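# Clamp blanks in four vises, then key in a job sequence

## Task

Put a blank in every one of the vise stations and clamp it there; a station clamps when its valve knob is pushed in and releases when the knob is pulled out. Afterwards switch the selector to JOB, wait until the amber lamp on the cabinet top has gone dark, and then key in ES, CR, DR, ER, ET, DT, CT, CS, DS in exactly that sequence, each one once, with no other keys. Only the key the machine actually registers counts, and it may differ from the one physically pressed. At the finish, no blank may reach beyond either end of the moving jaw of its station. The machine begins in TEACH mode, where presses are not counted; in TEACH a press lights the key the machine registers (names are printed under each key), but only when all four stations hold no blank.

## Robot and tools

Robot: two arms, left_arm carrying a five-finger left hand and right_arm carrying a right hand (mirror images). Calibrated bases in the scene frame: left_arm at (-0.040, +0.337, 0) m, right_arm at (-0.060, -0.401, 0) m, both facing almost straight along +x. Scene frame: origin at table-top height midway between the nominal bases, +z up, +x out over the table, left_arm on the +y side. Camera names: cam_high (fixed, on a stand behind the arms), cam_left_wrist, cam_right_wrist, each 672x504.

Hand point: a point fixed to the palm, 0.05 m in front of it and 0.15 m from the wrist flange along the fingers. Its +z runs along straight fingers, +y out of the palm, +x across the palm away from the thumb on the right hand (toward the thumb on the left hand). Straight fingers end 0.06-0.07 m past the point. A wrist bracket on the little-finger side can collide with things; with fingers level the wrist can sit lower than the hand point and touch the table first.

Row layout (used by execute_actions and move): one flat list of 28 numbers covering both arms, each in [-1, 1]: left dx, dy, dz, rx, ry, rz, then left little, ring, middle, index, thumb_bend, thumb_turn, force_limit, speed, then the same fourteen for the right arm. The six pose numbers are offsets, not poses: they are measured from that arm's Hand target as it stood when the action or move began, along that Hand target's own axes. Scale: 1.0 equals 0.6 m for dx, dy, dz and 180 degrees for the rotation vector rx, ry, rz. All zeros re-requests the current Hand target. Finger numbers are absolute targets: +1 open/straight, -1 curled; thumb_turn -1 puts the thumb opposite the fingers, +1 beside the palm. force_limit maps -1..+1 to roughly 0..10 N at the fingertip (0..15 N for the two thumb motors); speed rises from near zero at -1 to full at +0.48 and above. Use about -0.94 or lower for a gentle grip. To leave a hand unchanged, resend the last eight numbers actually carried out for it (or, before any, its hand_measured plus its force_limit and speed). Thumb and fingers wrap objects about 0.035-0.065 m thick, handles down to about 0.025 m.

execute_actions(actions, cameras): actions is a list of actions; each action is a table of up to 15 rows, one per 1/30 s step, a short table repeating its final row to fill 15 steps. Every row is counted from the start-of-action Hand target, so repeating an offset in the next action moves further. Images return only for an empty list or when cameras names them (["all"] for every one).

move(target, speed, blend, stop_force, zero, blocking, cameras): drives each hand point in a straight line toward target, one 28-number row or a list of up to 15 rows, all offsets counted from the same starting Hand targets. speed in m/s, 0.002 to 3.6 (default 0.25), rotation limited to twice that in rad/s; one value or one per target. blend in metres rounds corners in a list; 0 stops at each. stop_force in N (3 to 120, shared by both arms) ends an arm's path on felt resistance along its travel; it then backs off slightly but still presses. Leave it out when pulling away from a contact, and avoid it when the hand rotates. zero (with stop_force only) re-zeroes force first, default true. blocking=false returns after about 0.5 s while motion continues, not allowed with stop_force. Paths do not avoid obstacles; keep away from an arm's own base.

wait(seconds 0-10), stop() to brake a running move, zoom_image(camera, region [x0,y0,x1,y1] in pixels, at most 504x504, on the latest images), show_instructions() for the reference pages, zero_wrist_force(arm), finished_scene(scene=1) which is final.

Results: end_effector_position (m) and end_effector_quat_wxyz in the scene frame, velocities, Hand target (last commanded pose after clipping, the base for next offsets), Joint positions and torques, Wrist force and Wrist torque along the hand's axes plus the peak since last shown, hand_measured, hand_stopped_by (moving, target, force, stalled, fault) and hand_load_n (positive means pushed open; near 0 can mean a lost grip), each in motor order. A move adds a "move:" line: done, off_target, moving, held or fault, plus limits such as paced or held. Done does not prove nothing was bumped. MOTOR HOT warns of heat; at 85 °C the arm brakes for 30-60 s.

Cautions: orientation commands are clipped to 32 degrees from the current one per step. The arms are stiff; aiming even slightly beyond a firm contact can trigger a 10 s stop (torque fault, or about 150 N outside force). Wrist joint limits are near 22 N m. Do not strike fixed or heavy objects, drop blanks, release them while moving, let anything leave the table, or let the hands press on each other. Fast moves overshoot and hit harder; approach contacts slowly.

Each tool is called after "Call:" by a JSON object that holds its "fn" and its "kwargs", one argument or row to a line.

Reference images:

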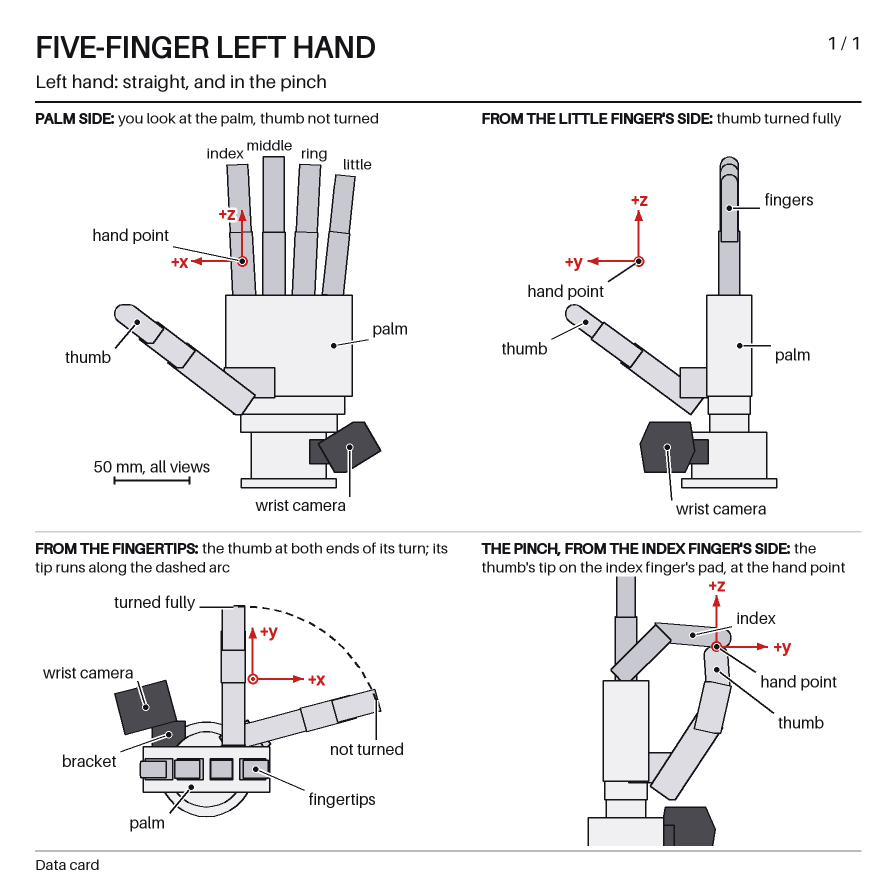

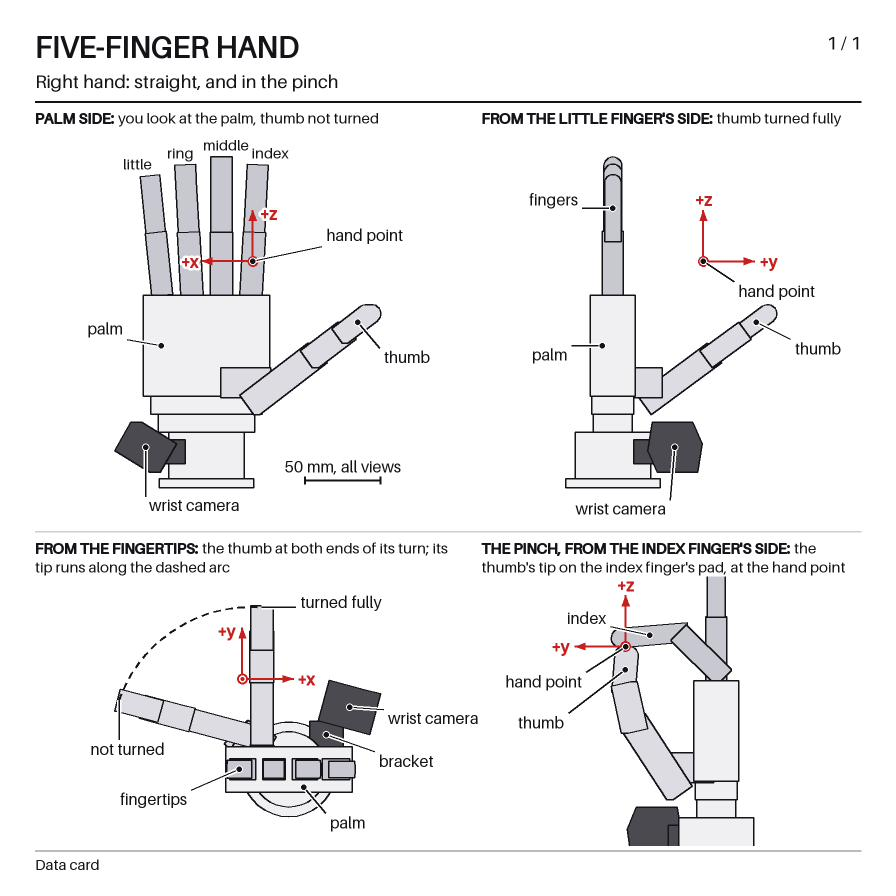

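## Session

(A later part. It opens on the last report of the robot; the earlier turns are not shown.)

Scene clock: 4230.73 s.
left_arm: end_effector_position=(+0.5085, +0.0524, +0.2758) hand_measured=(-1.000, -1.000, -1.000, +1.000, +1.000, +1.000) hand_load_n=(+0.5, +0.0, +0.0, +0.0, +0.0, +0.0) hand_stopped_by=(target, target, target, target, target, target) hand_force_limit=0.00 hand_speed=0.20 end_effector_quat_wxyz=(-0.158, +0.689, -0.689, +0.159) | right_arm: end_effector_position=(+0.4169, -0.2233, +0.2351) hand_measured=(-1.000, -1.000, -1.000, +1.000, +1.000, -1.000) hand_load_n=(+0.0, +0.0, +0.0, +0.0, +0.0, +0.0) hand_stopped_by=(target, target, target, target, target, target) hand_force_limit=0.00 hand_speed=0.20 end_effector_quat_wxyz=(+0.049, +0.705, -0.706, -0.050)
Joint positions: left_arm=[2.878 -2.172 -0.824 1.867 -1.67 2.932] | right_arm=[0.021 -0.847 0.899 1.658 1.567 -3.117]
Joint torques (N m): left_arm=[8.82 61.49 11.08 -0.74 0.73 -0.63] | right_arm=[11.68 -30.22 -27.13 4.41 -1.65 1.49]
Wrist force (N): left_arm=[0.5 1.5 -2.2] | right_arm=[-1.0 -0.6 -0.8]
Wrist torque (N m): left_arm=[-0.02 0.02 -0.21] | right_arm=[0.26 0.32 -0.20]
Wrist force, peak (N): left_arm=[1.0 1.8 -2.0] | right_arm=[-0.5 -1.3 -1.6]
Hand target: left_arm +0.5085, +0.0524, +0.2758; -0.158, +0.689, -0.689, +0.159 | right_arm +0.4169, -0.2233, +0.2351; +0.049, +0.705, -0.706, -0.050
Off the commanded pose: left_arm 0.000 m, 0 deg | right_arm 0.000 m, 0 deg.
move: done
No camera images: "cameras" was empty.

Call:
{"fn": "move", "kwargs": {
  "target": [0,0,0,0,0,0,-1,-1,-1,1,1,1,0,0.2,0,-0.0207,0.1474,0,0,0,-1,-1,-1,1,1,-1,0,0.2],
  "speed": 0.03,
  "stop_force": 5,
  "cameras": ["cam_high"]
}}

Call:
{"fn": "zoom_image", "kwargs": {
  "camera": "cam_high",
  "region": [255, 180, 345, 260]
}}

Scene clock: 4243.07 s.
left_arm: end_effector_position=(+0.5085, +0.0524, +0.2758) hand_measured=(-1.000, -1.000, -1.000, +1.000, +1.000, +1.000) hand_load_n=(+0.0, +0.0, +0.0, +0.0, +0.0, +0.0) hand_stopped_by=(target, target, target, target, target, target) hand_force_limit=0.00 hand_speed=0.20 end_effector_quat_wxyz=(-0.158, +0.689, -0.689, +0.159) | right_arm: end_effector_position=(+0.4169, -0.2233, +0.1468) hand_measured=(-1.000, -1.000, -1.000, +1.000, +1.000, -1.000) hand_load_n=(+0.0, +0.0, +0.0, -2.0, +0.0, +0.0) hand_stopped_by=(target, target, target, target, target, target) hand_force_limit=0.00 hand_speed=0.20 end_effector_quat_wxyz=(+0.049, +0.705, -0.706, -0.050)
Joint positions: left_arm=[2.878 -2.172 -0.824 1.867 -1.67 2.932] | right_arm=[0.021 -0.809 1.061 1.458 1.567 -3.117]
Joint torques (N m): left_arm=[8.77 61.39 11.44 -0.74 0.7 -0.76] | right_arm=[9.37 -55.74 -30.82 1.28 -0.22 1.49]
Wrist force (N): left_arm=[0.5 1.3 -1.9] | right_arm=[1.8 9.2 -5.2]
Wrist torque (N m): left_arm=[-0.05 0.02 -0.20] | right_arm=[0.51 0.34 -0.01]
Wrist force, peak (N): left_arm=[0.6 1.8 -2.3] | right_arm=[1.8 9.1 -5.7]
Hand target: left_arm +0.5085, +0.0524, +0.2758; -0.158, +0.689, -0.689, +0.159 | right_arm +0.4169, -0.2233, +0.1468; +0.049, +0.705, -0.706, -0.050 (not the last commanded pose)
Off the commanded pose: left_arm 0.000 m, 0 deg | right_arm 0.001 m, 0 deg.
move: contact (right_arm)
Images, in order (width x height): cam_high 672x504.

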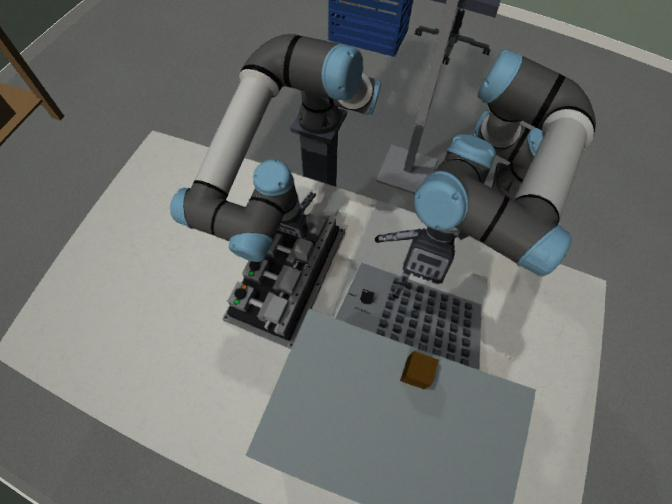

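Scaled by 5.600 from the camera's 672x504 image, which has a finer 960x720 frame.

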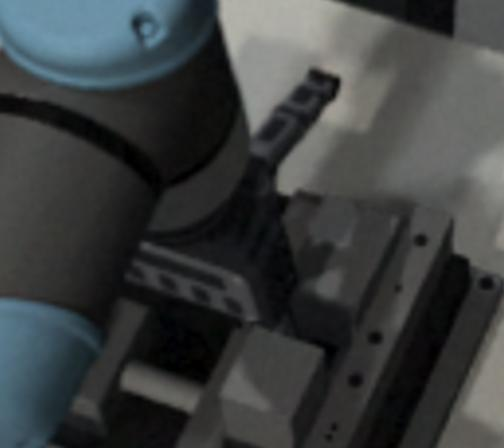

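Call:
{"fn": "move", "kwargs": {
  "target": [0,0,0,0,0,0,-1,-1,-1,1,1,1,0,0.2,0,0.00895,-0.0038,0,0,0,-1,-1,-1,1,1,-1,0,0.2],
  "speed": 0.02,
  "cameras": []
}}

Call:
{"fn": "move", "kwargs": {
  "target": [0,0,0,0,0,0,-1,-1,-1,1,1,1,0,0.2,0,-0.0009,0.0066,0,0,0,-1,-1,-1,1,1,-1,0,0.2],
  "speed": 0.01,
  "stop_force": 4,
  "cameras": []
}}

Scene clock: 4256.20 s.
left_arm: end_effector_position=(+0.5085, +0.0524, +0.2758) hand_measured=(-1.000, -1.000, -1.000, +1.000, +1.000, +1.000) hand_load_n=(+0.0, +0.0, +0.0, +0.0, +0.0, +0.0) hand_stopped_by=(target, target, target, target, target, target) hand_force_limit=0.00 hand_speed=0.20 end_effector_quat_wxyz=(-0.158, +0.689, -0.689, +0.159) | right_arm: end_effector_position=(+0.4120, -0.2233, +0.1497) hand_measured=(-1.000, -1.000, -1.000, +1.000, +1.000, -1.000) hand_load_n=(+0.0, +0.0, +0.0, +0.0, +0.0, +0.0) hand_stopped_by=(target, target, target, target, target, target) hand_force_limit=0.00 hand_speed=0.20 end_effector_quat_wxyz=(+0.049, +0.705, -0.706, -0.050)
Joint positions: left_arm=[2.878 -2.172 -0.824 1.867 -1.67 2.932] | right_arm=[0.021 -0.824 1.08 1.455 1.567 -3.117]
Joint torques (N m): left_arm=[8.51 60.87 10.71 -0.76 0.66 -0.72] | right_arm=[10.64 -59.04 -0.8 0.6 -0.87 1.49]
Wrist force (N): left_arm=[0.3 1.3 -2.0] | right_arm=[-1.0 -0.4 -0.9]
Wrist torque (N m): left_arm=[-0.05 0.05 -0.21] | right_arm=[0.31 0.30 -0.21]
Wrist force, peak (N): left_arm=[0.9 1.7 -2.3] | right_arm=[2.0 9.4 -5.5]
Hand target: left_arm +0.5085, +0.0524, +0.2758; -0.158, +0.689, -0.689, +0.159 | right_arm +0.4119, -0.2233, +0.1498; +0.049, +0.705, -0.706, -0.050
Off the commanded pose: left_arm 0.000 m, 0 deg | right_arm 0.000 m, 0 deg.
move: done
No camera images: "cameras" was empty.

Scene clock: 4257.90 s.
left_arm: end_effector_position=(+0.5085, +0.0524, +0.2758) hand_measured=(-1.000, -1.000, -1.000, +1.000, +1.000, +1.000) hand_load_n=(+0.5, +0.0, +0.0, +0.0, +0.0, +0.0) hand_stopped_by=(target, target, target, target, target, target) hand_force_limit=0.00 hand_speed=0.20 end_effector_quat_wxyz=(-0.158, +0.689, -0.689, +0.159) | right_arm: end_effector_position=(+0.4119, -0.2233, +0.1468) hand_measured=(-1.000, -1.000, -1.000, +1.000, +1.000, -1.000) hand_load_n=(+0.0, +0.0, +0.0, +0.0, +0.0, +0.0) hand_stopped_by=(target, target, target, target, target, target) hand_force_limit=0.00 hand_speed=0.20 end_effector_quat_wxyz=(+0.049, +0.705, -0.706, -0.049)
Joint positions: left_arm=[2.878 -2.172 -0.824 1.867 -1.67 2.932] | right_arm=[0.021 -0.822 1.084 1.448 1.567 -3.117]
Joint torques (N m): left_arm=[9.01 61.14 11.16 -0.75 0.59 -0.75] | right_arm=[10.55 -55.75 -27.39 3.87 -1.45 1.32]
Wrist force (N): left_arm=[0.7 1.6 -2.1] | right_arm=[-0.3 -0.5 -6.6]
Wrist torque (N m): left_arm=[0.00 -0.01 -0.20] | right_arm=[0.60 0.27 -0.16]
Wrist force, peak (N): left_arm=[0.5 1.6 -2.3] | right_arm=[-0.4 -0.3 -10.2]
Hand target: left_arm +0.5085, +0.0524, +0.2758; -0.158, +0.689, -0.689, +0.159 | right_arm +0.4119, -0.2233, +0.1468; +0.049, +0.705, -0.706, -0.049 (not the last commanded pose)
Off the commanded pose: left_arm 0.000 m, 0 deg | right_arm 0.001 m, 0 deg.
move: contact (right_arm)
No camera images: "cameras" was empty.

Call:
{"fn": "move", "kwargs": {
  "target": [0,0,0,0,0,0,-1,-1,-1,1,1,1,0,0.2,0,0.00035,-0.0028,0,0,0,-1,-1,-1,1,1,-1,0,0.2],
  "speed": 0.01,
  "cameras": []
}}

Call:
{"fn": "move", "kwargs": {
  "target": [0,0,0,0,0,0,-1,-1,-1,1,1,1,0,0.2,0,0.0198,0.00278,0,0,0,-1,-1,-1,1,1,-1,0,0.2],
  "speed": 0.008,
  "stop_force": 5,
  "cameras": []
}}

Scene clock: 4266.20 s.
left_arm: end_effector_position=(+0.5085, +0.0524, +0.2758) hand_measured=(-1.000, -1.000, -1.000, +1.000, +1.000, +1.000) hand_load_n=(+0.0, +0.0, +0.0, +0.0, +0.0, +0.0) hand_stopped_by=(target, target, target, target, target, target) hand_force_limit=0.00 hand_speed=0.20 end_effector_quat_wxyz=(-0.158, +0.689, -0.689, +0.159) | right_arm: end_effector_position=(+0.4119, -0.2233, +0.1484) hand_measured=(-1.000, -1.000, -1.000, +1.000, +1.000, -1.000) hand_load_n=(+0.0, +0.0, +0.0, +0.0, +0.0, +0.5) hand_stopped_by=(target, target, target, target, target, target) hand_force_limit=0.00 hand_speed=0.20 end_effector_quat_wxyz=(+0.049, +0.705, -0.706, -0.049)
Joint positions: left_arm=[2.878 -2.172 -0.824 1.867 -1.67 2.932] | right_arm=[0.021 -0.823 1.082 1.452 1.567 -3.117]
Joint torques (N m): left_arm=[8.89 60.82 11.92 -0.74 0.55 -0.8] | right_arm=[9.13 -60.65 -26.85 4.82 1.39 0.84]
Wrist force (N): left_arm=[0.4 1.2 -2.0] | right_arm=[-1.0 -0.7 -1.0]
Wrist torque (N m): left_arm=[-0.06 0.04 -0.20] | right_arm=[0.27 0.30 -0.20]
Wrist force, peak (N): left_arm=[1.0 1.7 -2.4] | right_arm=[-0.5 -0.5 -7.2]
Hand target: left_arm +0.5085, +0.0524, +0.2758; -0.158, +0.689, -0.689, +0.159 | right_arm +0.4119, -0.2233, +0.1485; +0.049, +0.705, -0.706, -0.049
Off the commanded pose: left_arm 0.000 m, 0 deg | right_arm 0.000 m, 0 deg.
move: done
No camera images: "cameras" was empty.

Scene clock: 4268.13 s.
left_arm: end_effector_position=(+0.5085, +0.0524, +0.2758) hand_measured=(-1.000, -1.000, -1.000, +1.000, +1.000, +1.000) hand_load_n=(+0.0, +0.5, +0.0, +0.0, +0.0, +0.0) hand_stopped_by=(target, target, target, target, target, target) hand_force_limit=0.00 hand_speed=0.20 end_effector_quat_wxyz=(-0.158, +0.689, -0.689, +0.159) | right_arm: end_effector_position=(+0.4057, -0.2233, +0.1485) hand_measured=(-1.000, -1.000, -1.000, +1.000, +1.000, -1.000) hand_load_n=(+0.0, +0.0, +0.0, +0.0, -0.5, +0.0) hand_stopped_by=(target, target, target, target, target, target) hand_force_limit=0.00 hand_speed=0.20 end_effector_quat_wxyz=(+0.049, +0.705, -0.706, -0.049)
Joint positions: left_arm=[2.878 -2.172 -0.824 1.867 -1.67 2.932] | right_arm=[0.022 -0.839 1.109 1.44 1.567 -3.117]
Joint torques (N m): left_arm=[8.7 61.08 11.1 -0.75 0.62 -0.79] | right_arm=[7.13 -31.08 -28.82 4.6 1.06 -0.82]
Wrist force (N): left_arm=[0.7 1.6 -2.0] | right_arm=[-1.2 -2.1 -0.8]
Wrist torque (N m): left_arm=[-0.01 -0.02 -0.19] | right_arm=[0.35 0.29 -0.21]
Wrist force, peak (N): left_arm=[0.6 1.7 -2.1] | right_arm=[-1.4 -8.9 -2.9]
Hand target: left_arm +0.5085, +0.0524, +0.2758; -0.158, +0.689, -0.689, +0.159 | right_arm +0.4057, -0.2233, +0.1485; +0.049, +0.705, -0.706, -0.049 (not the last commanded pose)
Off the commanded pose: left_arm 0.000 m, 0 deg | right_arm 0.006 m, 0 deg.
move: contact (right_arm)
No camera images: "cameras" was empty.

Call:
{"fn": "move", "kwargs": {
  "target": [0,0,0,0,0,0,-1,-1,-1,1,1,1,0,0.2,0,0.0107,0.0015,0,0,0,-1,-1,-1,1,1,-1,0,0.2],
  "speed": 0.006,
  "stop_force": 42,
  "zero": false,
  "cameras": []
}}

Scene clock: 4274.20 s.
left_arm: end_effector_position=(+0.5085, +0.0524, +0.2758) hand_measured=(-1.000, -1.000, -1.000, +1.000, +1.000, +1.000) hand_load_n=(+0.0, +0.0, +0.0, +0.0, +0.0, +0.0) hand_stopped_by=(target, target, target, target, target, target) hand_force_limit=0.00 hand_speed=0.20 end_effector_quat_wxyz=(-0.158, +0.689, -0.689, +0.159) | right_arm: end_effector_position=(+0.4025, -0.2233, +0.1484) hand_measured=(-1.000, -1.000, -1.000, +1.000, +1.000, -1.000) hand_load_n=(+0.0, +0.0, +0.0, +7.0, -0.5, +0.0) hand_stopped_by=(target, target, target, target, target, target) hand_force_limit=0.00 hand_speed=0.20 end_effector_quat_wxyz=(+0.049, +0.705, -0.706, -0.049)
Joint positions: left_arm=[2.878 -2.172 -0.824 1.867 -1.67 2.932] | right_arm=[0.022 -0.848 1.124 1.433 1.567 -3.116]
Joint torques (N m): left_arm=[8.34 60.56 11.88 -0.81 0.59 -0.77] | right_arm=[3.11 -26.33 -10.33 17.87 0.14 0]
Wrist force (N): left_arm=[0.6 1.5 -1.9] | right_arm=[-8.6 -43.7 -8.4]
Wrist torque (N m): left_arm=[-0.03 0.00 -0.20] | right_arm=[3.07 -0.09 -0.57]
Wrist force, peak (N): left_arm=[0.6 1.7 -2.3] | right_arm=[-8.6 -44.9 -6.3]
Hand target: left_arm +0.5085, +0.0524, +0.2758; -0.158, +0.689, -0.689, +0.159 | right_arm +0.4024, -0.2233, +0.1485; +0.049, +0.705, -0.706, -0.049 (not the last commanded pose)
Off the commanded pose: left_arm 0.000 m, 0 deg | right_arm 0.003 m, 0 deg.
move: contact (right_arm)
No camera images: "cameras" was empty.

Call:
{"fn": "move", "kwargs": {
  "target": [0,0,0,0,0,0,-1,-1,-1,1,1,1,0,0.2,0,0.0075,0.001,0,0,0,-1,-1,-1,1,1,-1,0,0.2],
  "speed": 0.006,
  "stop_force": 50,
  "zero": false,
  "cameras": []
}}

Scene clock: 4279.73 s.
left_arm: end_effector_position=(+0.5085, +0.0524, +0.2758) hand_measured=(-1.000, -1.000, -1.000, +1.000, +1.000, +1.000) hand_load_n=(+0.0, +0.0, +0.0, +0.0, +0.0, +0.0) hand_stopped_by=(target, target, target, target, target, target) hand_force_limit=0.00 hand_speed=0.20 end_effector_quat_wxyz=(-0.158, +0.689, -0.689, +0.159) | right_arm: end_effector_position=(+0.4010, -0.2234, +0.1483) hand_measured=(-1.000, -1.000, -1.000, +1.000, +1.000, -1.000) hand_load_n=(+0.0, +0.0, +0.5, +8.5, +0.0, +0.0) hand_stopped_by=(target, target, target, target, target, target) hand_force_limit=0.00 hand_speed=0.20 end_effector_quat_wxyz=(+0.049, +0.705, -0.706, -0.049)
Joint positions: left_arm=[2.878 -2.172 -0.824 1.867 -1.67 2.932] | right_arm=[0.022 -0.851 1.131 1.43 1.567 -3.116]
Joint torques (N m): left_arm=[8.58 60.5 11.68 -0.83 0.6 -0.88] | right_arm=[2.15 -30.94 -9.72 17.81 -0.17 -1.88]
Wrist force (N): left_arm=[0.6 1.4 -2.1] | right_arm=[-10.1 -54.1 2.5]
Wrist torque (N m): left_arm=[-0.02 -0.01 -0.19] | right_arm=[3.05 -0.11 -0.63]
Wrist force, peak (N): left_arm=[0.7 1.8 -2.2] | right_arm=[-10.1 -54.7 9.4]
Hand target: left_arm +0.5085, +0.0524, +0.2758; -0.158, +0.689, -0.689, +0.159 | right_arm +0.4009, -0.2234, +0.1484; +0.049, +0.705, -0.706, -0.049 (not the last commanded pose)
Off the commanded pose: left_arm 0.000 m, 0 deg | right_arm 0.003 m, 0 deg.
move: contact (right_arm)
No camera images: "cameras" was empty.

Call:
{"fn": "move", "kwargs": {
  "target": [
    [0,0,0,0,0,0,-1,-1,-1,1,1,1,0,0.2,0,-0.01238,-0.00174,0,0,0,-1,-1,-1,1,1,-1,0,0.2],
    [0,0,0,0,0,0,-1,-1,-1,1,1,1,0,0.2,0,0.0073,-0.142,0,0,0,-1,-1,-1,1,1,-1,0,0.2],
    [0,0,0,0,0,0,-1,-1,-1,1,1,1,0,0.2,0.0345,-0.1634,-0.1435,0.2944,0,0,1,1,1,1,1,1,0,0.2]
  ],
  "speed": [0.03,0.12,0.2],
  "cameras": []
}}

Call:
{"fn": "move", "kwargs": {
  "target": [0,0,0,0,0,0,-1,-1,-1,1,1,1,0,0.2,0,0.0883,0.0883,0,0,0,1,1,1,1,1,1,0,0.2],
  "speed": 0.1,
  "cameras": ["cam_right_wrist"]
}}

Call:
{"fn": "zoom_image", "kwargs": {
  "camera": "cam_right_wrist",
  "region": [425, 250, 545, 390]
}}

Call:
{"fn": "zoom_image", "kwargs": {
  "camera": "cam_right_wrist",
  "region": [430, 260, 660, 500]
}}

Scene clock: 4318.17 s.
left_arm: end_effector_position=(+0.5085, +0.0524, +0.2758) hand_measured=(-1.000, -1.000, -1.000, +1.000, +1.000, +1.000) hand_load_n=(+0.0, +0.0, +0.0, +0.0, +0.0, +0.0) hand_stopped_by=(target, target, target, target, target, target) hand_force_limit=0.00 hand_speed=0.20 end_effector_quat_wxyz=(-0.158, +0.689, -0.689, +0.159) | right_arm: end_effector_position=(+0.5099, -0.2443, +0.2200) hand_measured=(+1.000, +1.000, +1.000, +1.000, +1.000, +1.000) hand_load_n=(+0.0, +0.0, +0.0, +0.0, +0.0, +0.0) hand_stopped_by=(target, target, target, target, target, target) hand_force_limit=0.00 hand_speed=0.20 end_effector_quat_wxyz=(-0.271, +0.653, -0.654, +0.271)
Joint positions: left_arm=[2.878 -2.172 -0.824 1.867 -1.67 2.932] | right_arm=[-0.019 -1.294 1.451 0.628 1.56 -3.152]
Joint torques (N m): left_arm=[8.84 60.4 11.81 -0.94 0.6 -0.84] | right_arm=[-10.35 -42.43 -5.81 -0.91 -1.5 -0.94]
Wrist force (N): left_arm=[0.3 1.5 -2.2] | right_arm=[2.5 0.0 -1.0]
Wrist torque (N m): left_arm=[-0.01 0.05 -0.22] | right_arm=[0.51 -0.22 -0.05]
Wrist force, peak (N): left_arm=[1.0 1.4 -2.5] | right_arm=[-10.1 -54.4 2.4]
Hand target: left_arm +0.5085, +0.0524, +0.2758; -0.158, +0.689, -0.689, +0.159 | right_arm +0.5099, -0.2443, +0.2200; -0.271, +0.653, -0.654, +0.271
Off the commanded pose: left_arm 0.000 m, 0 deg | right_arm 0.000 m, 0 deg.
move: done
No camera images: "cameras" was empty.

Scene clock: 4319.50 s.
left_arm: end_effector_position=(+0.5085, +0.0524, +0.2758) hand_measured=(-1.000, -1.000, -1.000, +1.000, +1.000, +1.000) hand_load_n=(+0.0, +0.0, +0.0, +0.0, +0.0, +0.0) hand_stopped_by=(target, target, target, target, target, target) hand_force_limit=0.00 hand_speed=0.20 end_effector_quat_wxyz=(-0.158, +0.689, -0.689, +0.159) | right_arm: end_effector_position=(+0.5100, -0.2443, +0.1452) hand_measured=(+1.000, +1.000, +1.000, +1.000, +1.000, +1.000) hand_load_n=(+0.0, +0.0, +0.0, +0.0, +0.0, -0.5) hand_stopped_by=(target, target, target, target, target, target) hand_force_limit=0.00 hand_speed=0.20 end_effector_quat_wxyz=(-0.271, +0.653, -0.654, +0.271)
Joint positions: left_arm=[2.878 -2.172 -0.824 1.867 -1.67 2.932] | right_arm=[-0.019 -1.251 1.59 0.445 1.56 -3.152]
Joint torques (N m): left_arm=[8.39 60.24 12.44 -0.93 0.53 -0.93] | right_arm=[5.83 -17.66 -4.08 -1.3 -1.09 0.96]
Wrist force (N): left_arm=[0.6 1.7 -1.8] | right_arm=[2.3 0.0 -1.1]
Wrist torque (N m): left_arm=[0.00 0.01 -0.20] | right_arm=[0.48 -0.19 -0.08]
Wrist force, peak (N): left_arm=[0.9 1.7 -2.3] | right_arm=[2.4 -0.6 -1.6]
Hand target: left_arm +0.5085, +0.0524, +0.2758; -0.158, +0.689, -0.689, +0.159 | right_arm +0.5100, -0.2442, +0.1451; -0.271, +0.653, -0.654, +0.271
Off the commanded pose: left_arm 0.000 m, 0 deg | right_arm 0.000 m, 0 deg.
move: done
camera_calibration:
cam_right_wrist: T_world_to_cam=[[-0.649308, -0.264421, -0.713078, 0.368921], [-0.525952, 0.833374, 0.169888, 0.452674], [0.549339, 0.485355, -0.680189, 0.0520372], [0, 0, 0, 1]] pos_world=[0.449042, -0.304953, 0.221561]
Images, in order (width x height): cam_right_wrist 672x504.

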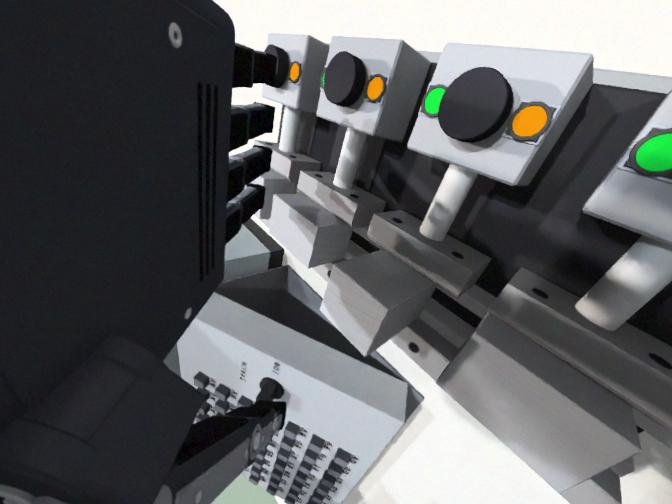

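Scaled by 3.600 from the camera's 672x504 image, which has a finer 960x720 frame.

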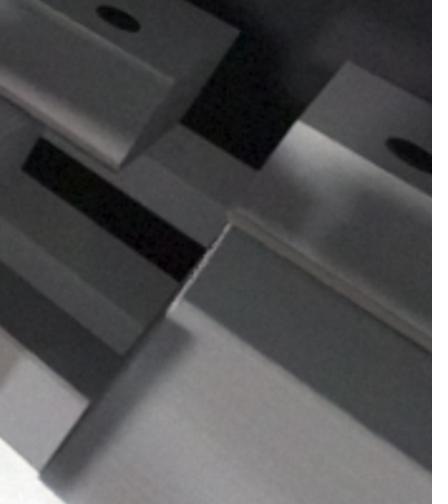

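Scaled by 2.100 from the camera's 672x504 image, which has a finer 960x720 frame.

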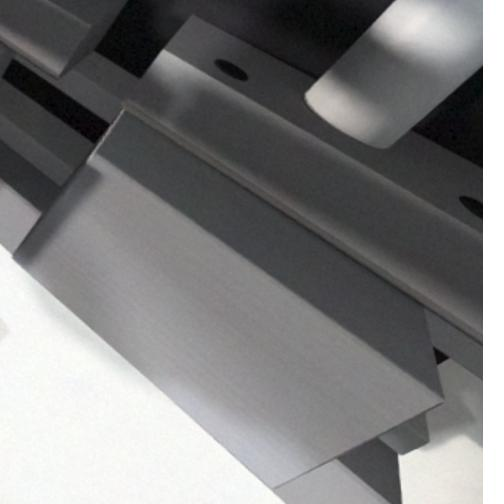

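Call:
{"fn": "zoom_image", "kwargs": {
  "camera": "cam_right_wrist",
  "region": [460, 290, 520, 350]
}}

Scaled by 8.400 from the camera's 672x504 image, which has a finer 960x720 frame.

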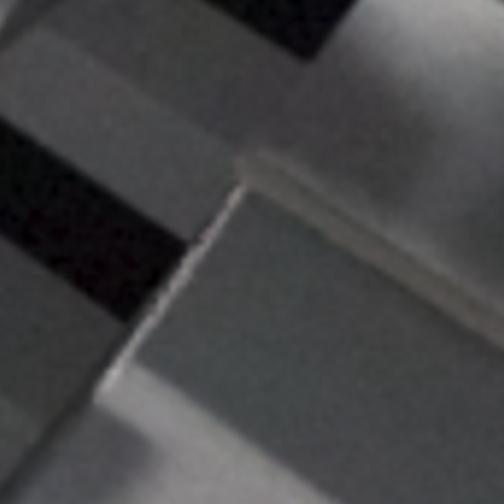

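Call:
{"fn": "move", "kwargs": {
  "target": [
    [0,0,0,0,0,0,-1,-1,-1,1,1,1,0,0.2,0,-0.0943,-0.0943,0,0,0,1,1,1,1,1,1,0,0.2],
    [0,0,0,0,0,0,-1,-1,-1,1,1,1,0,0.2,-0.0347,0.0477,-0.2481,-0.25,0,0,-1,-1,-1,1,1,-1,0,0.2]
  ],
  "speed": [0.12,0.2],
  "cameras": []
}}

Call:
{"fn": "move", "kwargs": {
  "target": [0,0,0,0,0,0,-1,-1,-1,1,1,1,0,0.2,0,0,0.075,0,0,0,-1,-1,-1,1,1,-1,0,0.2],
  "speed": 0.1,
  "cameras": []
}}

Call:
{"fn": "move", "kwargs": {
  "target": [0,0,0,0,0,0,-1,-1,-1,1,1,1,0,0.2,0,0,0.04,0,0,0,-1,-1,-1,1,1,-1,0,0.2],
  "speed": 0.015,
  "stop_force": 4,
  "cameras": ["cam_high"]
}}

Call:
{"fn": "zoom_image", "kwargs": {
  "camera": "cam_high",
  "region": [255, 180, 345, 260]
}}

Scene clock: 4414.43 s.
left_arm: end_effector_position=(+0.5085, +0.0524, +0.2758) hand_measured=(-1.000, -1.000, -1.000, +1.000, +1.000, +1.000) hand_load_n=(+0.0, +0.0, +0.0, +0.0, +0.0, +0.0) hand_stopped_by=(target, target, target, target, target, target) hand_force_limit=0.00 hand_speed=0.20 end_effector_quat_wxyz=(-0.158, +0.689, -0.689, +0.159) | right_arm: end_effector_position=(+0.3845, -0.2233, +0.2301) hand_measured=(-1.000, -1.000, -1.000, +1.000, +1.000, -1.000) hand_load_n=(+0.0, +0.0, +0.0, +0.0, +0.0, +0.0) hand_stopped_by=(target, target, target, target, target, target) hand_force_limit=0.00 hand_speed=0.20 end_effector_quat_wxyz=(+0.000, +0.707, -0.708, +0.000)
Joint positions: left_arm=[2.878 -2.172 -0.824 1.867 -1.67 2.932] | right_arm=[0.024 -1.031 1.151 1.451 1.57 -3.113]
Joint torques (N m): left_arm=[8.28 60.18 12.95 -0.86 0.38 -0.9] | right_arm=[11.33 -25.59 -23.7 4.27 -2.11 1.52]
Wrist force (N): left_arm=[0.6 1.4 -1.9] | right_arm=[2.0 0.1 -1.0]
Wrist torque (N m): left_arm=[-0.04 0.01 -0.21] | right_arm=[0.41 -0.14 -0.03]
Wrist force, peak (N): left_arm=[0.6 1.7 -2.3] | right_arm=[2.8 -0.2 -1.3]
Hand target: left_arm +0.5085, +0.0524, +0.2758; -0.158, +0.689, -0.689, +0.159 | right_arm +0.3845, -0.2233, +0.2301; +0.000, +0.707, -0.708, +0.000
Off the commanded pose: left_arm 0.000 m, 0 deg | right_arm 0.000 m, 0 deg.
move: done
No camera images: "cameras" was empty.

Scene clock: 4415.47 s.
left_arm: end_effector_position=(+0.5085, +0.0524, +0.2758) hand_measured=(-1.000, -1.000, -1.000, +1.000, +1.000, +1.000) hand_load_n=(+0.0, +0.0, +0.0, +0.0, +0.0, +0.0) hand_stopped_by=(target, target, target, target, target, target) hand_force_limit=0.00 hand_speed=0.20 end_effector_quat_wxyz=(-0.158, +0.689, -0.689, +0.159) | right_arm: end_effector_position=(+0.3845, -0.2232, +0.1852) hand_measured=(-1.000, -1.000, -1.000, +1.000, +1.000, -1.000) hand_load_n=(+0.0, +0.0, +0.0, +0.0, +0.0, +0.0) hand_stopped_by=(target, target, target, target, target, target) hand_force_limit=0.00 hand_speed=0.20 end_effector_quat_wxyz=(+0.000, +0.707, -0.708, +0.000)
Joint positions: left_arm=[2.878 -2.172 -0.824 1.867 -1.67 2.932] | right_arm=[0.025 -1.012 1.236 1.346 1.571 -3.113]
Joint torques (N m): left_arm=[8.12 59.94 12.18 -0.9 0.44 -0.87] | right_arm=[-0.93 -26.16 -1.07 0.5 -2.16 1.49]
Wrist force (N): left_arm=[0.8 1.3 -1.9] | right_arm=[1.9 0.0 -0.9]
Wrist torque (N m): left_arm=[-0.05 -0.02 -0.19] | right_arm=[0.40 -0.11 -0.03]
Wrist force, peak (N): left_arm=[0.7 1.2 -2.4] | right_arm=[1.9 0.0 -1.6]
Hand target: left_arm +0.5085, +0.0524, +0.2758; -0.158, +0.689, -0.689, +0.159 | right_arm +0.3845, -0.2232, +0.1851; +0.000, +0.707, -0.708, +0.000
Off the commanded pose: left_arm 0.000 m, 0 deg | right_arm 0.000 m, 0 deg.
move: done
No camera images: "cameras" was empty.

Scene clock: 4417.30 s.
left_arm: end_effector_position=(+0.5085, +0.0524, +0.2758) hand_measured=(-1.000, -1.000, -1.000, +1.000, +1.000, +1.000) hand_load_n=(+0.0, +0.0, +0.0, +0.0, +0.0, +0.0) hand_stopped_by=(target, target, target, target, target, target) hand_force_limit=0.00 hand_speed=0.20 end_effector_quat_wxyz=(-0.158, +0.689, -0.689, +0.159) | right_arm: end_effector_position=(+0.3845, -0.2232, +0.1764) hand_measured=(-1.000, -1.000, -1.000, +1.000, +1.000, -1.000) hand_load_n=(+0.0, +0.5, +0.0, +0.0, +0.0, +0.0) hand_stopped_by=(target, target, target, target, target, target) hand_force_limit=0.00 hand_speed=0.20 end_effector_quat_wxyz=(+0.000, +0.707, -0.708, +0.000)
Joint positions: left_arm=[2.878 -2.172 -0.824 1.867 -1.67 2.932] | right_arm=[0.025 -1.007 1.251 1.326 1.57 -3.113]
Joint torques (N m): left_arm=[8.7 60.19 12.96 -0.94 0.39 -0.73] | right_arm=[-8.76 -50.18 -27.67 4.01 -2 1.28]
Wrist force (N): left_arm=[0.5 1.7 -2.2] | right_arm=[2.6 -0.5 -5.7]
Wrist torque (N m): left_arm=[0.02 0.02 -0.21] | right_arm=[0.69 -0.06 0.01]
Wrist force, peak (N): left_arm=[1.0 1.7 -2.1] | right_arm=[3.0 -0.6 -15.9]
Hand target: left_arm +0.5085, +0.0524, +0.2758; -0.158, +0.689, -0.689, +0.159 | right_arm +0.3845, -0.2232, +0.1764; +0.000, +0.707, -0.708, +0.000 (not the last commanded pose)
Off the commanded pose: left_arm 0.000 m, 0 deg | right_arm 0.015 m, 0 deg.
move: contact (right_arm)
Images, in order (width x height): cam_high 672x504.

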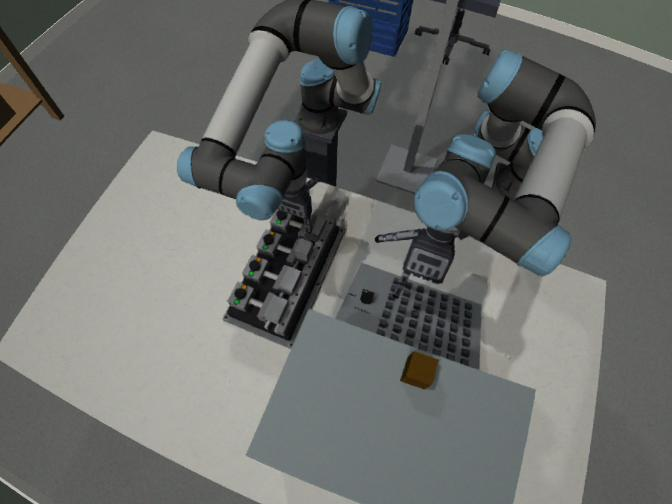

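Scaled by 5.600 from the camera's 672x504 image, which has a finer 960x720 frame.

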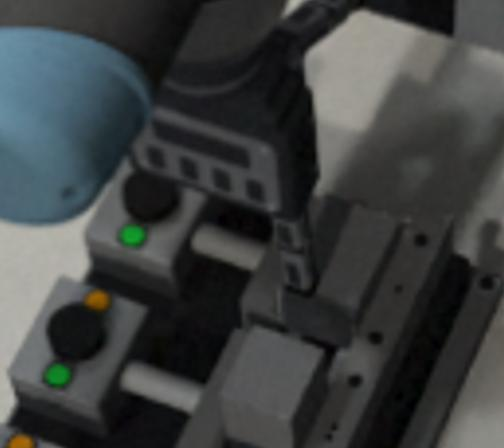

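Call:
{"fn": "move", "kwargs": {
  "target": [
    [0,0,0,0,0,0,-1,-1,-1,1,1,1,0,0.2,0,0,-0.0167,0,0,0,-1,-1,-1,1,1,-1,0,0.2],
    [0,0,0,0,0,0,-1,-1,-1,1,1,1,0,0.2,0,-0.0225,-0.0167,0,0,0,-1,-1,-1,1,1,-1,0,0.2],
    [0,0,0,0,0,0,-1,-1,-1,1,1,1,0,0.2,0,-0.0225,-0.0073,0,0,0,-1,-1,-1,1,1,-1,0,0.2]
  ],
  "speed": 0.03,
  "cameras": []
}}

Call:
{"fn": "move", "kwargs": {
  "target": [0,0,0,0,0,0,-1,-1,-1,1,1,1,0,0.2,0,0.0167,0.0167,0,0,0,-1,-1,-1,1,1,-1,0,0.2],
  "speed": 0.008,
  "stop_force": 5,
  "cameras": []
}}

Scene clock: 4432.40 s.
left_arm: end_effector_position=(+0.5085, +0.0524, +0.2758) hand_measured=(-1.000, -1.000, -1.000, +1.000, +1.000, +1.000) hand_load_n=(+0.0, +0.0, +0.0, +0.5, +0.0, +0.0) hand_stopped_by=(target, target, target, target, target, target) hand_force_limit=0.00 hand_speed=0.20 end_effector_quat_wxyz=(-0.158, +0.689, -0.689, +0.159) | right_arm: end_effector_position=(+0.3980, -0.2232, +0.1809) hand_measured=(-1.000, -1.000, -1.000, +1.000, +1.000, -1.000) hand_load_n=(+0.5, +0.5, +0.0, +0.0, +0.0, +0.0) hand_stopped_by=(target, target, target, target, target, target) hand_force_limit=0.00 hand_speed=0.20 end_effector_quat_wxyz=(+0.000, +0.707, -0.708, +0.000)
Joint positions: left_arm=[2.878 -2.172 -0.824 1.867 -1.67 2.932] | right_arm=[0.024 -0.977 1.191 1.356 1.57 -3.114]
Joint torques (N m): left_arm=[8.01 59.66 12.64 -0.96 0.31 -0.87] | right_arm=[-7.36 -26.78 -1.54 0.53 2.09 -0.8]
Wrist force (N): left_arm=[0.6 1.4 -1.7] | right_arm=[1.7 -0.1 -1.0]
Wrist torque (N m): left_arm=[-0.06 0.02 -0.20] | right_arm=[0.39 -0.08 -0.04]
Wrist force, peak (N): left_arm=[0.8 1.6 -2.4] | right_arm=[2.6 -0.2 -6.1]
Hand target: left_arm +0.5085, +0.0524, +0.2758; -0.158, +0.689, -0.689, +0.159 | right_arm +0.3980, -0.2233, +0.1808; +0.000, +0.707, -0.708, +0.000
Off the commanded pose: left_arm 0.000 m, 0 deg | right_arm 0.000 m, 0 deg.
move: done
No camera images: "cameras" was empty.

Scene clock: 4434.53 s.
left_arm: end_effector_position=(+0.5085, +0.0524, +0.2758) hand_measured=(-1.000, -1.000, -1.000, +1.000, +1.000, +1.000) hand_load_n=(+0.0, +0.0, +0.0, +0.0, +0.0, +0.0) hand_stopped_by=(target, target, target, target, target, target) hand_force_limit=0.00 hand_speed=0.20 end_effector_quat_wxyz=(-0.158, +0.689, -0.689, +0.159) | right_arm: end_effector_position=(+0.3925, -0.2232, +0.1752) hand_measured=(-1.000, -1.000, -1.000, +1.000, +1.000, -1.000) hand_load_n=(+0.0, +0.0, +0.0, +0.5, +0.0, +0.0) hand_stopped_by=(target, target, target, target, target, target) hand_force_limit=0.00 hand_speed=0.20 end_effector_quat_wxyz=(+0.000, +0.707, -0.708, +0.000)
Joint positions: left_arm=[2.878 -2.172 -0.824 1.867 -1.67 2.932] | right_arm=[0.024 -0.987 1.223 1.335 1.57 -3.114]
Joint torques (N m): left_arm=[8.58 59.51 12.92 -0.77 0.43 -0.73] | right_arm=[7.08 -25.21 -27.63 5.1 2.14 0.21]
Wrist force (N): left_arm=[0.8 1.4 -2.1] | right_arm=[1.9 -2.4 -3.5]
Wrist torque (N m): left_arm=[-0.03 -0.03 -0.19] | right_arm=[0.66 -0.10 -0.03]
Wrist force, peak (N): left_arm=[0.6 1.5 -2.3] | right_arm=[1.8 -5.6 -7.2]
Hand target: left_arm +0.5085, +0.0524, +0.2758; -0.158, +0.689, -0.689, +0.159 | right_arm +0.3925, -0.2232, +0.1752; +0.000, +0.707, -0.708, +0.000 (not the last commanded pose)
Off the commanded pose: left_arm 0.000 m, 0 deg | right_arm 0.006 m, 0 deg.
move: contact (right_arm)
No camera images: "cameras" was empty.

Call:
{"fn": "move", "kwargs": {
  "target": [0,0,0,0,0,0,-1,-1,-1,1,1,1,0,0.2,0,0.0083,0.0083,0,0,0,-1,-1,-1,1,1,-1,0,0.2],
  "speed": 0.008,
  "stop_force": 42,
  "zero": false,
  "cameras": []
}}

Scene clock: 4440.77 s.
left_arm: end_effector_position=(+0.5085, +0.0524, +0.2758) hand_measured=(-1.000, -1.000, -1.000, +1.000, +1.000, +1.000) hand_load_n=(+0.0, +0.0, +0.0, +0.0, +0.0, +0.0) hand_stopped_by=(target, target, target, target, target, target) hand_force_limit=0.00 hand_speed=0.20 end_effector_quat_wxyz=(-0.158, +0.689, -0.689, +0.159) | right_arm: end_effector_position=(+0.3883, -0.2232, +0.1711) hand_measured=(-1.000, -1.000, -1.000, +1.000, +1.000, -1.000) hand_load_n=(+0.0, +0.0, -0.5, +3.5, +0.0, +0.0) hand_stopped_by=(target, target, target, target, target, target) hand_force_limit=0.00 hand_speed=0.20 end_effector_quat_wxyz=(+0.000, +0.707, -0.708, +0.000)
Joint positions: left_arm=[2.878 -2.172 -0.824 1.867 -1.67 2.932] | right_arm=[0.024 -0.994 1.246 1.319 1.57 -3.113]
Joint torques (N m): left_arm=[8.16 59.69 13.05 -0.9 0.32 -0.86] | right_arm=[10.47 -9.58 -8.93 8.05 2.03 -0.5]
Wrist force (N): left_arm=[0.6 1.4 -2.0] | right_arm=[5.7 -22.2 -36.5]
Wrist torque (N m): left_arm=[-0.03 0.00 -0.20] | right_arm=[3.70 -0.02 0.21]
Wrist force, peak (N): left_arm=[0.8 1.7 -2.2] | right_arm=[5.7 -24.8 -41.3]
Hand target: left_arm +0.5085, +0.0524, +0.2758; -0.158, +0.689, -0.689, +0.159 | right_arm +0.3883, -0.2233, +0.1711; +0.000, +0.707, -0.708, +0.000 (not the last commanded pose)
Off the commanded pose: left_arm 0.000 m, 0 deg | right_arm 0.001 m, 0 deg.
move: contact (right_arm)
No camera images: "cameras" was empty.

Call:
{"fn": "move", "kwargs": {
  "target": [
    [0,0,0,0,0,0,-1,-1,-1,1,1,1,0,0.2,0,-0.0133,-0.02,0,0,0,-1,-1,-1,1,1,-1,0,0.2],
    [0,0,0,0,0,0,-1,-1,-1,1,1,1,0,0.2,0,-0.0133,-0.098,0,0,0,-1,-1,-1,1,1,-1,0,0.2],
    [0,0,0,0,0,0,-1,-1,-1,1,1,1,0,0.2,0.0348,-0.203,-0.09,0.25,0,0,1,1,1,1,1,1,0,0.2]
  ],
  "speed": [0.03,0.12,0.2],
  "cameras": []
}}

Call:
{"fn": "move", "kwargs": {
  "target": [0,0,0,0,0,0,-1,-1,-1,1,1,1,0,0.2,0,0.0943,0.0943,0,0,0,1,1,1,1,1,1,0,0.2],
  "speed": 0.1,
  "cameras": ["cam_right_wrist"]
}}

Call:
{"fn": "zoom_image", "kwargs": {
  "camera": "cam_right_wrist",
  "region": [425, 250, 545, 390]
}}

Call:
{"fn": "zoom_image", "kwargs": {
  "camera": "cam_right_wrist",
  "region": [430, 260, 660, 500]
}}

Scene clock: 4459.37 s.
left_arm: end_effector_position=(+0.5085, +0.0524, +0.2758) hand_measured=(-1.000, -1.000, -1.000, +1.000, +1.000, +1.000) hand_load_n=(+0.0, +0.0, +0.0, +0.0, +0.0, +0.0) hand_stopped_by=(target, target, target, target, target, target) hand_force_limit=0.00 hand_speed=0.20 end_effector_quat_wxyz=(-0.158, +0.689, -0.689, +0.159) | right_arm: end_effector_position=(+0.5101, -0.2443, +0.2251) hand_measured=(+1.000, +1.000, +1.000, +1.000, +1.000, +1.000) hand_load_n=(+0.0, +0.0, +0.0, +0.0, +0.0, -0.5) hand_stopped_by=(target, target, target, target, target, target) hand_force_limit=0.00 hand_speed=0.20 end_effector_quat_wxyz=(-0.271, +0.653, -0.654, +0.271)
Joint positions: left_arm=[2.878 -2.172 -0.824 1.867 -1.67 2.932] | right_arm=[-0.019 -1.296 1.44 0.641 1.56 -3.152]
Joint torques (N m): left_arm=[8.23 58.75 13.06 -0.8 0.21 -0.94] | right_arm=[-10 -42.16 -5.36 -0.84 -1.4 -0.97]
Wrist force (N): left_arm=[0.5 1.2 -1.9] | right_arm=[2.4 -0.4 -1.0]
Wrist torque (N m): left_arm=[-0.08 0.03 -0.20] | right_arm=[0.43 -0.22 -0.07]
Wrist force, peak (N): left_arm=[0.7 1.8 -2.1] | right_arm=[5.7 -22.3 -36.6]
Hand target: left_arm +0.5085, +0.0524, +0.2758; -0.158, +0.689, -0.689, +0.159 | right_arm +0.5101, -0.2443, +0.2251; -0.271, +0.653, -0.654, +0.271
Off the commanded pose: left_arm 0.000 m, 0 deg | right_arm 0.000 m, 0 deg.
move: done
No camera images: "cameras" was empty.

Scene clock: 4460.77 s.
left_arm: end_effector_position=(+0.5085, +0.0524, +0.2758) hand_measured=(-1.000, -1.000, -1.000, +1.000, +1.000, +1.000) hand_load_n=(+0.0, +0.0, +0.0, +0.0, +0.0, +0.0) hand_stopped_by=(target, target, target, target, target, target) hand_force_limit=0.00 hand_speed=0.20 end_effector_quat_wxyz=(-0.158, +0.689, -0.689, +0.159) | right_arm: end_effector_position=(+0.5101, -0.2444, +0.1452) hand_measured=(+1.000, +1.000, +1.000, +1.000, +1.000, +1.000) hand_load_n=(+0.0, +0.0, +0.0, +0.0, +0.0, -0.5) hand_stopped_by=(target, target, target, target, target, target) hand_force_limit=0.00 hand_speed=0.20 end_effector_quat_wxyz=(-0.271, +0.653, -0.654, +0.271)
Joint positions: left_arm=[2.878 -2.172 -0.824 1.867 -1.67 2.932] | right_arm=[-0.019 -1.25 1.59 0.445 1.56 -3.152]
Joint torques (N m): left_arm=[7.71 58.77 13.25 -0.79 0.3 -0.88] | right_arm=[6.98 -17.52 -3.41 -1.03 -1.21 1.05]
Wrist force (N): left_arm=[0.6 1.3 -2.1] | right_arm=[2.2 -0.5 -1.3]
Wrist torque (N m): left_arm=[-0.05 0.00 -0.19] | right_arm=[0.41 -0.17 -0.10]
Wrist force, peak (N): left_arm=[0.5 1.5 -2.3] | right_arm=[2.5 -0.9 -1.5]
Hand target: left_arm +0.5085, +0.0524, +0.2758; -0.158, +0.689, -0.689, +0.159 | right_arm +0.5101, -0.2443, +0.1451; -0.271, +0.653, -0.654, +0.271
Off the commanded pose: left_arm 0.000 m, 0 deg | right_arm 0.000 m, 0 deg.
move: done
camera_calibration:
cam_right_wrist: T_world_to_cam=[[-0.649333, -0.264417, -0.713057, 0.369032], [-0.525894, 0.83342, 0.169845, 0.45286], [0.549366, 0.485278, -0.680222, 0.0519481], [0, 0, 0, 1]] pos_world=[0.449242, -0.305053, 0.221561]
Images, in order (width x height): cam_right_wrist 672x504.

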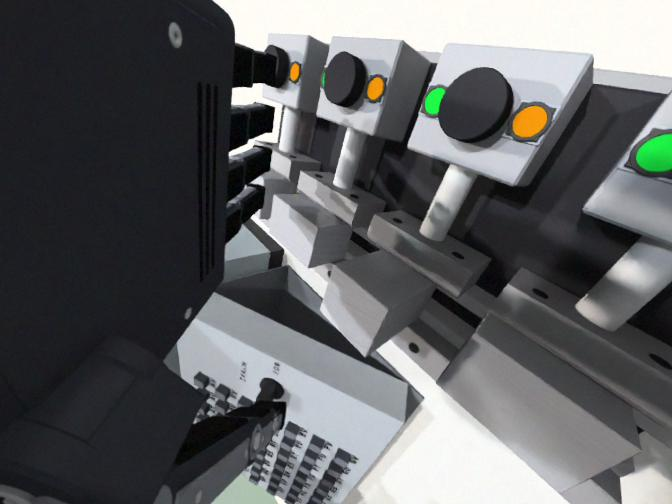

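Scaled by 3.600 from the camera's 672x504 image, which has a finer 960x720 frame.

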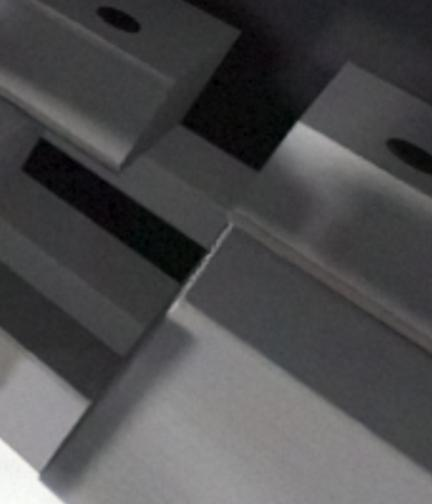

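Scaled by 2.100 from the camera's 672x504 image, which has a finer 960x720 frame.

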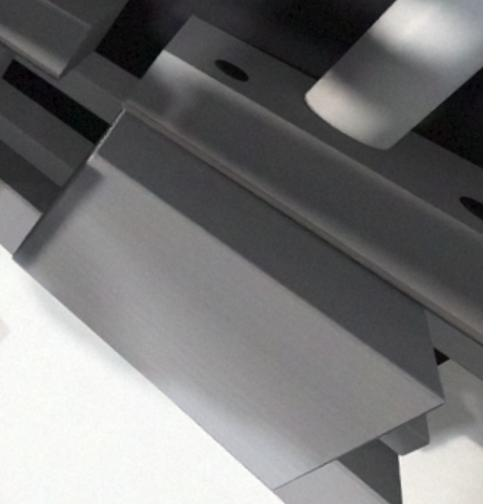

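Call:
{"fn": "move", "kwargs": {
  "target": [
    [0,0,0,0,0,0,-1,-1,-1,1,1,1,0,0.2,0,-0.0943,-0.0943,0,0,0,1,1,1,1,1,1,0,0.2],
    [0,0,0,0,0,0,-1,-1,-1,1,1,1,0,0.2,-0.0347,0.0471,-0.2475,-0.25,0,0,-1,-1,-1,1,1,-1,0,0.2]
  ],
  "speed": [0.12,0.2],
  "cameras": []
}}

Call:
{"fn": "move", "kwargs": {
  "target": [0,0,0,0,0,0,-1,-1,-1,1,1,1,0,0.2,0,0,0.075,0,0,0,-1,-1,-1,1,1,-1,0,0.2],
  "speed": 0.1,
  "cameras": []
}}

Call:
{"fn": "move", "kwargs": {
  "target": [0,0,0,0,0,0,-1,-1,-1,1,1,1,0,0.2,0,0,0.04,0,0,0,-1,-1,-1,1,1,-1,0,0.2],
  "speed": 0.01,
  "stop_force": 4,
  "cameras": []
}}

Scene clock: 4506.60 s.
left_arm: end_effector_position=(+0.5085, +0.0524, +0.2758) hand_measured=(-1.000, -1.000, -1.000, +1.000, +1.000, +1.000) hand_load_n=(+0.0, +0.0, +0.0, +0.0, +0.0, +0.0) hand_stopped_by=(target, target, target, target, target, target) hand_force_limit=0.00 hand_speed=0.20 end_effector_quat_wxyz=(-0.158, +0.689, -0.689, +0.159) | right_arm: end_effector_position=(+0.3851, -0.2233, +0.2301) hand_measured=(-1.000, -1.000, -1.000, +1.000, +1.000, -1.000) hand_load_n=(+0.0, +0.0, +0.0, +0.0, +0.0, +0.0) hand_stopped_by=(target, target, target, target, target, target) hand_force_limit=0.00 hand_speed=0.20 end_effector_quat_wxyz=(+0.000, +0.707, -0.708, +0.000)
Joint positions: left_arm=[2.878 -2.172 -0.824 1.867 -1.67 2.932] | right_arm=[0.024 -1.03 1.149 1.452 1.57 -3.113]
Joint torques (N m): left_arm=[8.3 58.98 13.68 -0.7 0.16 -0.8] | right_arm=[11.29 -25.22 -22.88 4.23 -2.15 1.41]
Wrist force (N): left_arm=[0.4 1.5 -2.1] | right_arm=[2.1 -0.3 -1.1]
Wrist torque (N m): left_arm=[-0.01 0.03 -0.21] | right_arm=[0.35 -0.15 -0.04]
Wrist force, peak (N): left_arm=[0.6 1.8 -2.3] | right_arm=[2.9 -0.6 -1.1]
Hand target: left_arm +0.5085, +0.0524, +0.2758; -0.158, +0.689, -0.689, +0.159 | right_arm +0.3851, -0.2233, +0.2301; +0.000, +0.707, -0.708, +0.000
Off the commanded pose: left_arm 0.000 m, 0 deg | right_arm 0.000 m, 0 deg.
move: done
No camera images: "cameras" was empty.

Scene clock: 4507.63 s.
left_arm: end_effector_position=(+0.5085, +0.0524, +0.2758) hand_measured=(-1.000, -1.000, -1.000, +1.000, +1.000, +1.000) hand_load_n=(+0.0, +0.0, +0.0, +0.0, +0.0, +0.0) hand_stopped_by=(target, target, target, target, target, target) hand_force_limit=0.00 hand_speed=0.20 end_effector_quat_wxyz=(-0.158, +0.689, -0.689, +0.159) | right_arm: end_effector_position=(+0.3851, -0.2233, +0.1852) hand_measured=(-1.000, -1.000, -1.000, +1.000, +1.000, -1.000) hand_load_n=(+0.0, +0.0, +0.0, +0.0, +0.0, +0.0) hand_stopped_by=(target, target, target, target, target, target) hand_force_limit=0.00 hand_speed=0.20 end_effector_quat_wxyz=(+0.000, +0.707, -0.708, +0.000)
Joint positions: left_arm=[2.878 -2.172 -0.824 1.867 -1.67 2.932] | right_arm=[0.024 -1.01 1.234 1.347 1.571 -3.113]
Joint torques (N m): left_arm=[8.03 58.64 13.54 -0.71 0.12 -0.84] | right_arm=[-2.03 -25.17 -1.88 0.29 -2.24 1.5]
Wrist force (N): left_arm=[0.5 1.2 -1.9] | right_arm=[2.0 -0.5 -1.1]
Wrist torque (N m): left_arm=[-0.08 0.03 -0.20] | right_arm=[0.34 -0.11 -0.04]
Wrist force, peak (N): left_arm=[1.0 1.6 -2.0] | right_arm=[1.9 -0.3 -1.8]
Hand target: left_arm +0.5085, +0.0524, +0.2758; -0.158, +0.689, -0.689, +0.159 | right_arm +0.3851, -0.2233, +0.1851; +0.000, +0.707, -0.708, +0.000
Off the commanded pose: left_arm 0.000 m, 0 deg | right_arm 0.000 m, 0 deg.
move: done
No camera images: "cameras" was empty.

Scene clock: 4509.80 s.
left_arm: end_effector_position=(+0.5085, +0.0524, +0.2758) hand_measured=(-1.000, -1.000, -1.000, +1.000, +1.000, +1.000) hand_load_n=(+0.0, +0.0, +0.0, +0.0, +0.5, -0.5) hand_stopped_by=(target, target, target, target, target, target) hand_force_limit=0.00 hand_speed=0.20 end_effector_quat_wxyz=(-0.158, +0.689, -0.689, +0.159) | right_arm: end_effector_position=(+0.3851, -0.2233, +0.1763) hand_measured=(-1.000, -1.000, -1.000, +1.000, +1.000, -1.000) hand_load_n=(+0.5, +0.0, +0.0, +0.0, +0.0, +0.0) hand_stopped_by=(target, target, target, target, target, target) hand_force_limit=0.00 hand_speed=0.20 end_effector_quat_wxyz=(+0.000, +0.707, -0.708, +0.000)
Joint positions: left_arm=[2.878 -2.172 -0.824 1.867 -1.67 2.932] | right_arm=[0.024 -1.005 1.249 1.326 1.57 -3.113]
Joint torques (N m): left_arm=[7.82 58.73 14.24 -0.73 0.17 -0.85] | right_arm=[-9.89 -49.23 -27.53 4 -2.06 1.21]
Wrist force (N): left_arm=[0.5 1.2 -2.0] | right_arm=[2.5 -0.5 -6.5]
Wrist torque (N m): left_arm=[-0.06 0.01 -0.20] | right_arm=[0.70 -0.10 0.00]
Wrist force, peak (N): left_arm=[0.6 1.7 -2.3] | right_arm=[2.6 -0.7 -12.1]
Hand target: left_arm +0.5085, +0.0524, +0.2758; -0.158, +0.689, -0.689, +0.159 | right_arm +0.3851, -0.2233, +0.1763; +0.000, +0.707, -0.708, +0.000 (not the last commanded pose)
Off the commanded pose: left_arm 0.000 m, 0 deg | right_arm 0.015 m, 0 deg.
move: contact (right_arm)
No camera images: "cameras" was empty.

Call:
{"fn": "move", "kwargs": {
  "target": [0,0,0,0,0,0,-1,-1,-1,1,1,1,0,0.2,0,0,0.0075,0,0,0,-1,-1,-1,1,1,-1,0,0.2],
  "speed": 0.006,
  "stop_force": 45,
  "zero": false,
  "cameras": []
}}

Scene clock: 4517.50 s.
left_arm: end_effector_position=(+0.5085, +0.0524, +0.2758) hand_measured=(-1.000, -1.000, -1.000, +1.000, +1.000, +1.000) hand_load_n=(+0.5, +0.0, +0.0, +0.0, +0.0, +0.0) hand_stopped_by=(target, target, target, target, target, target) hand_force_limit=0.00 hand_speed=0.20 end_effector_quat_wxyz=(-0.158, +0.689, -0.689, +0.159) | right_arm: end_effector_position=(+0.3852, -0.2233, +0.1745) hand_measured=(-1.000, -1.000, -1.000, +1.000, +1.000, -1.000) hand_load_n=(+0.0, +0.0, +0.0, +1.5, +0.0, +0.5) hand_stopped_by=(target, target, target, target, target, target) hand_force_limit=0.00 hand_speed=0.20 end_effector_quat_wxyz=(+0.000, +0.707, -0.708, +0.000)
Joint positions: left_arm=[2.878 -2.172 -0.824 1.867 -1.67 2.932] | right_arm=[0.024 -1.004 1.252 1.322 1.57 -3.113]
Joint torques (N m): left_arm=[7.67 58.13 14.03 -0.66 0.08 -0.79] | right_arm=[-6.17 -24.13 -11.48 1.27 -1.96 0.46]
Wrist force (N): left_arm=[0.6 1.6 -1.9] | right_arm=[6.4 -8.4 -47.2]
Wrist torque (N m): left_arm=[0.00 0.00 -0.20] | right_arm=[3.59 0.01 0.24]
Wrist force, peak (N): left_arm=[0.7 1.8 -2.3] | right_arm=[6.3 -8.7 -48.0]
Hand target: left_arm +0.5085, +0.0524, +0.2758; -0.158, +0.689, -0.689, +0.159 | right_arm +0.3852, -0.2233, +0.1745; +0.000, +0.707, -0.708, +0.000 (not the last commanded pose)
Off the commanded pose: left_arm 0.000 m, 0 deg | right_arm 0.003 m, 0 deg.
move: contact (right_arm)
No camera images: "cameras" was empty.


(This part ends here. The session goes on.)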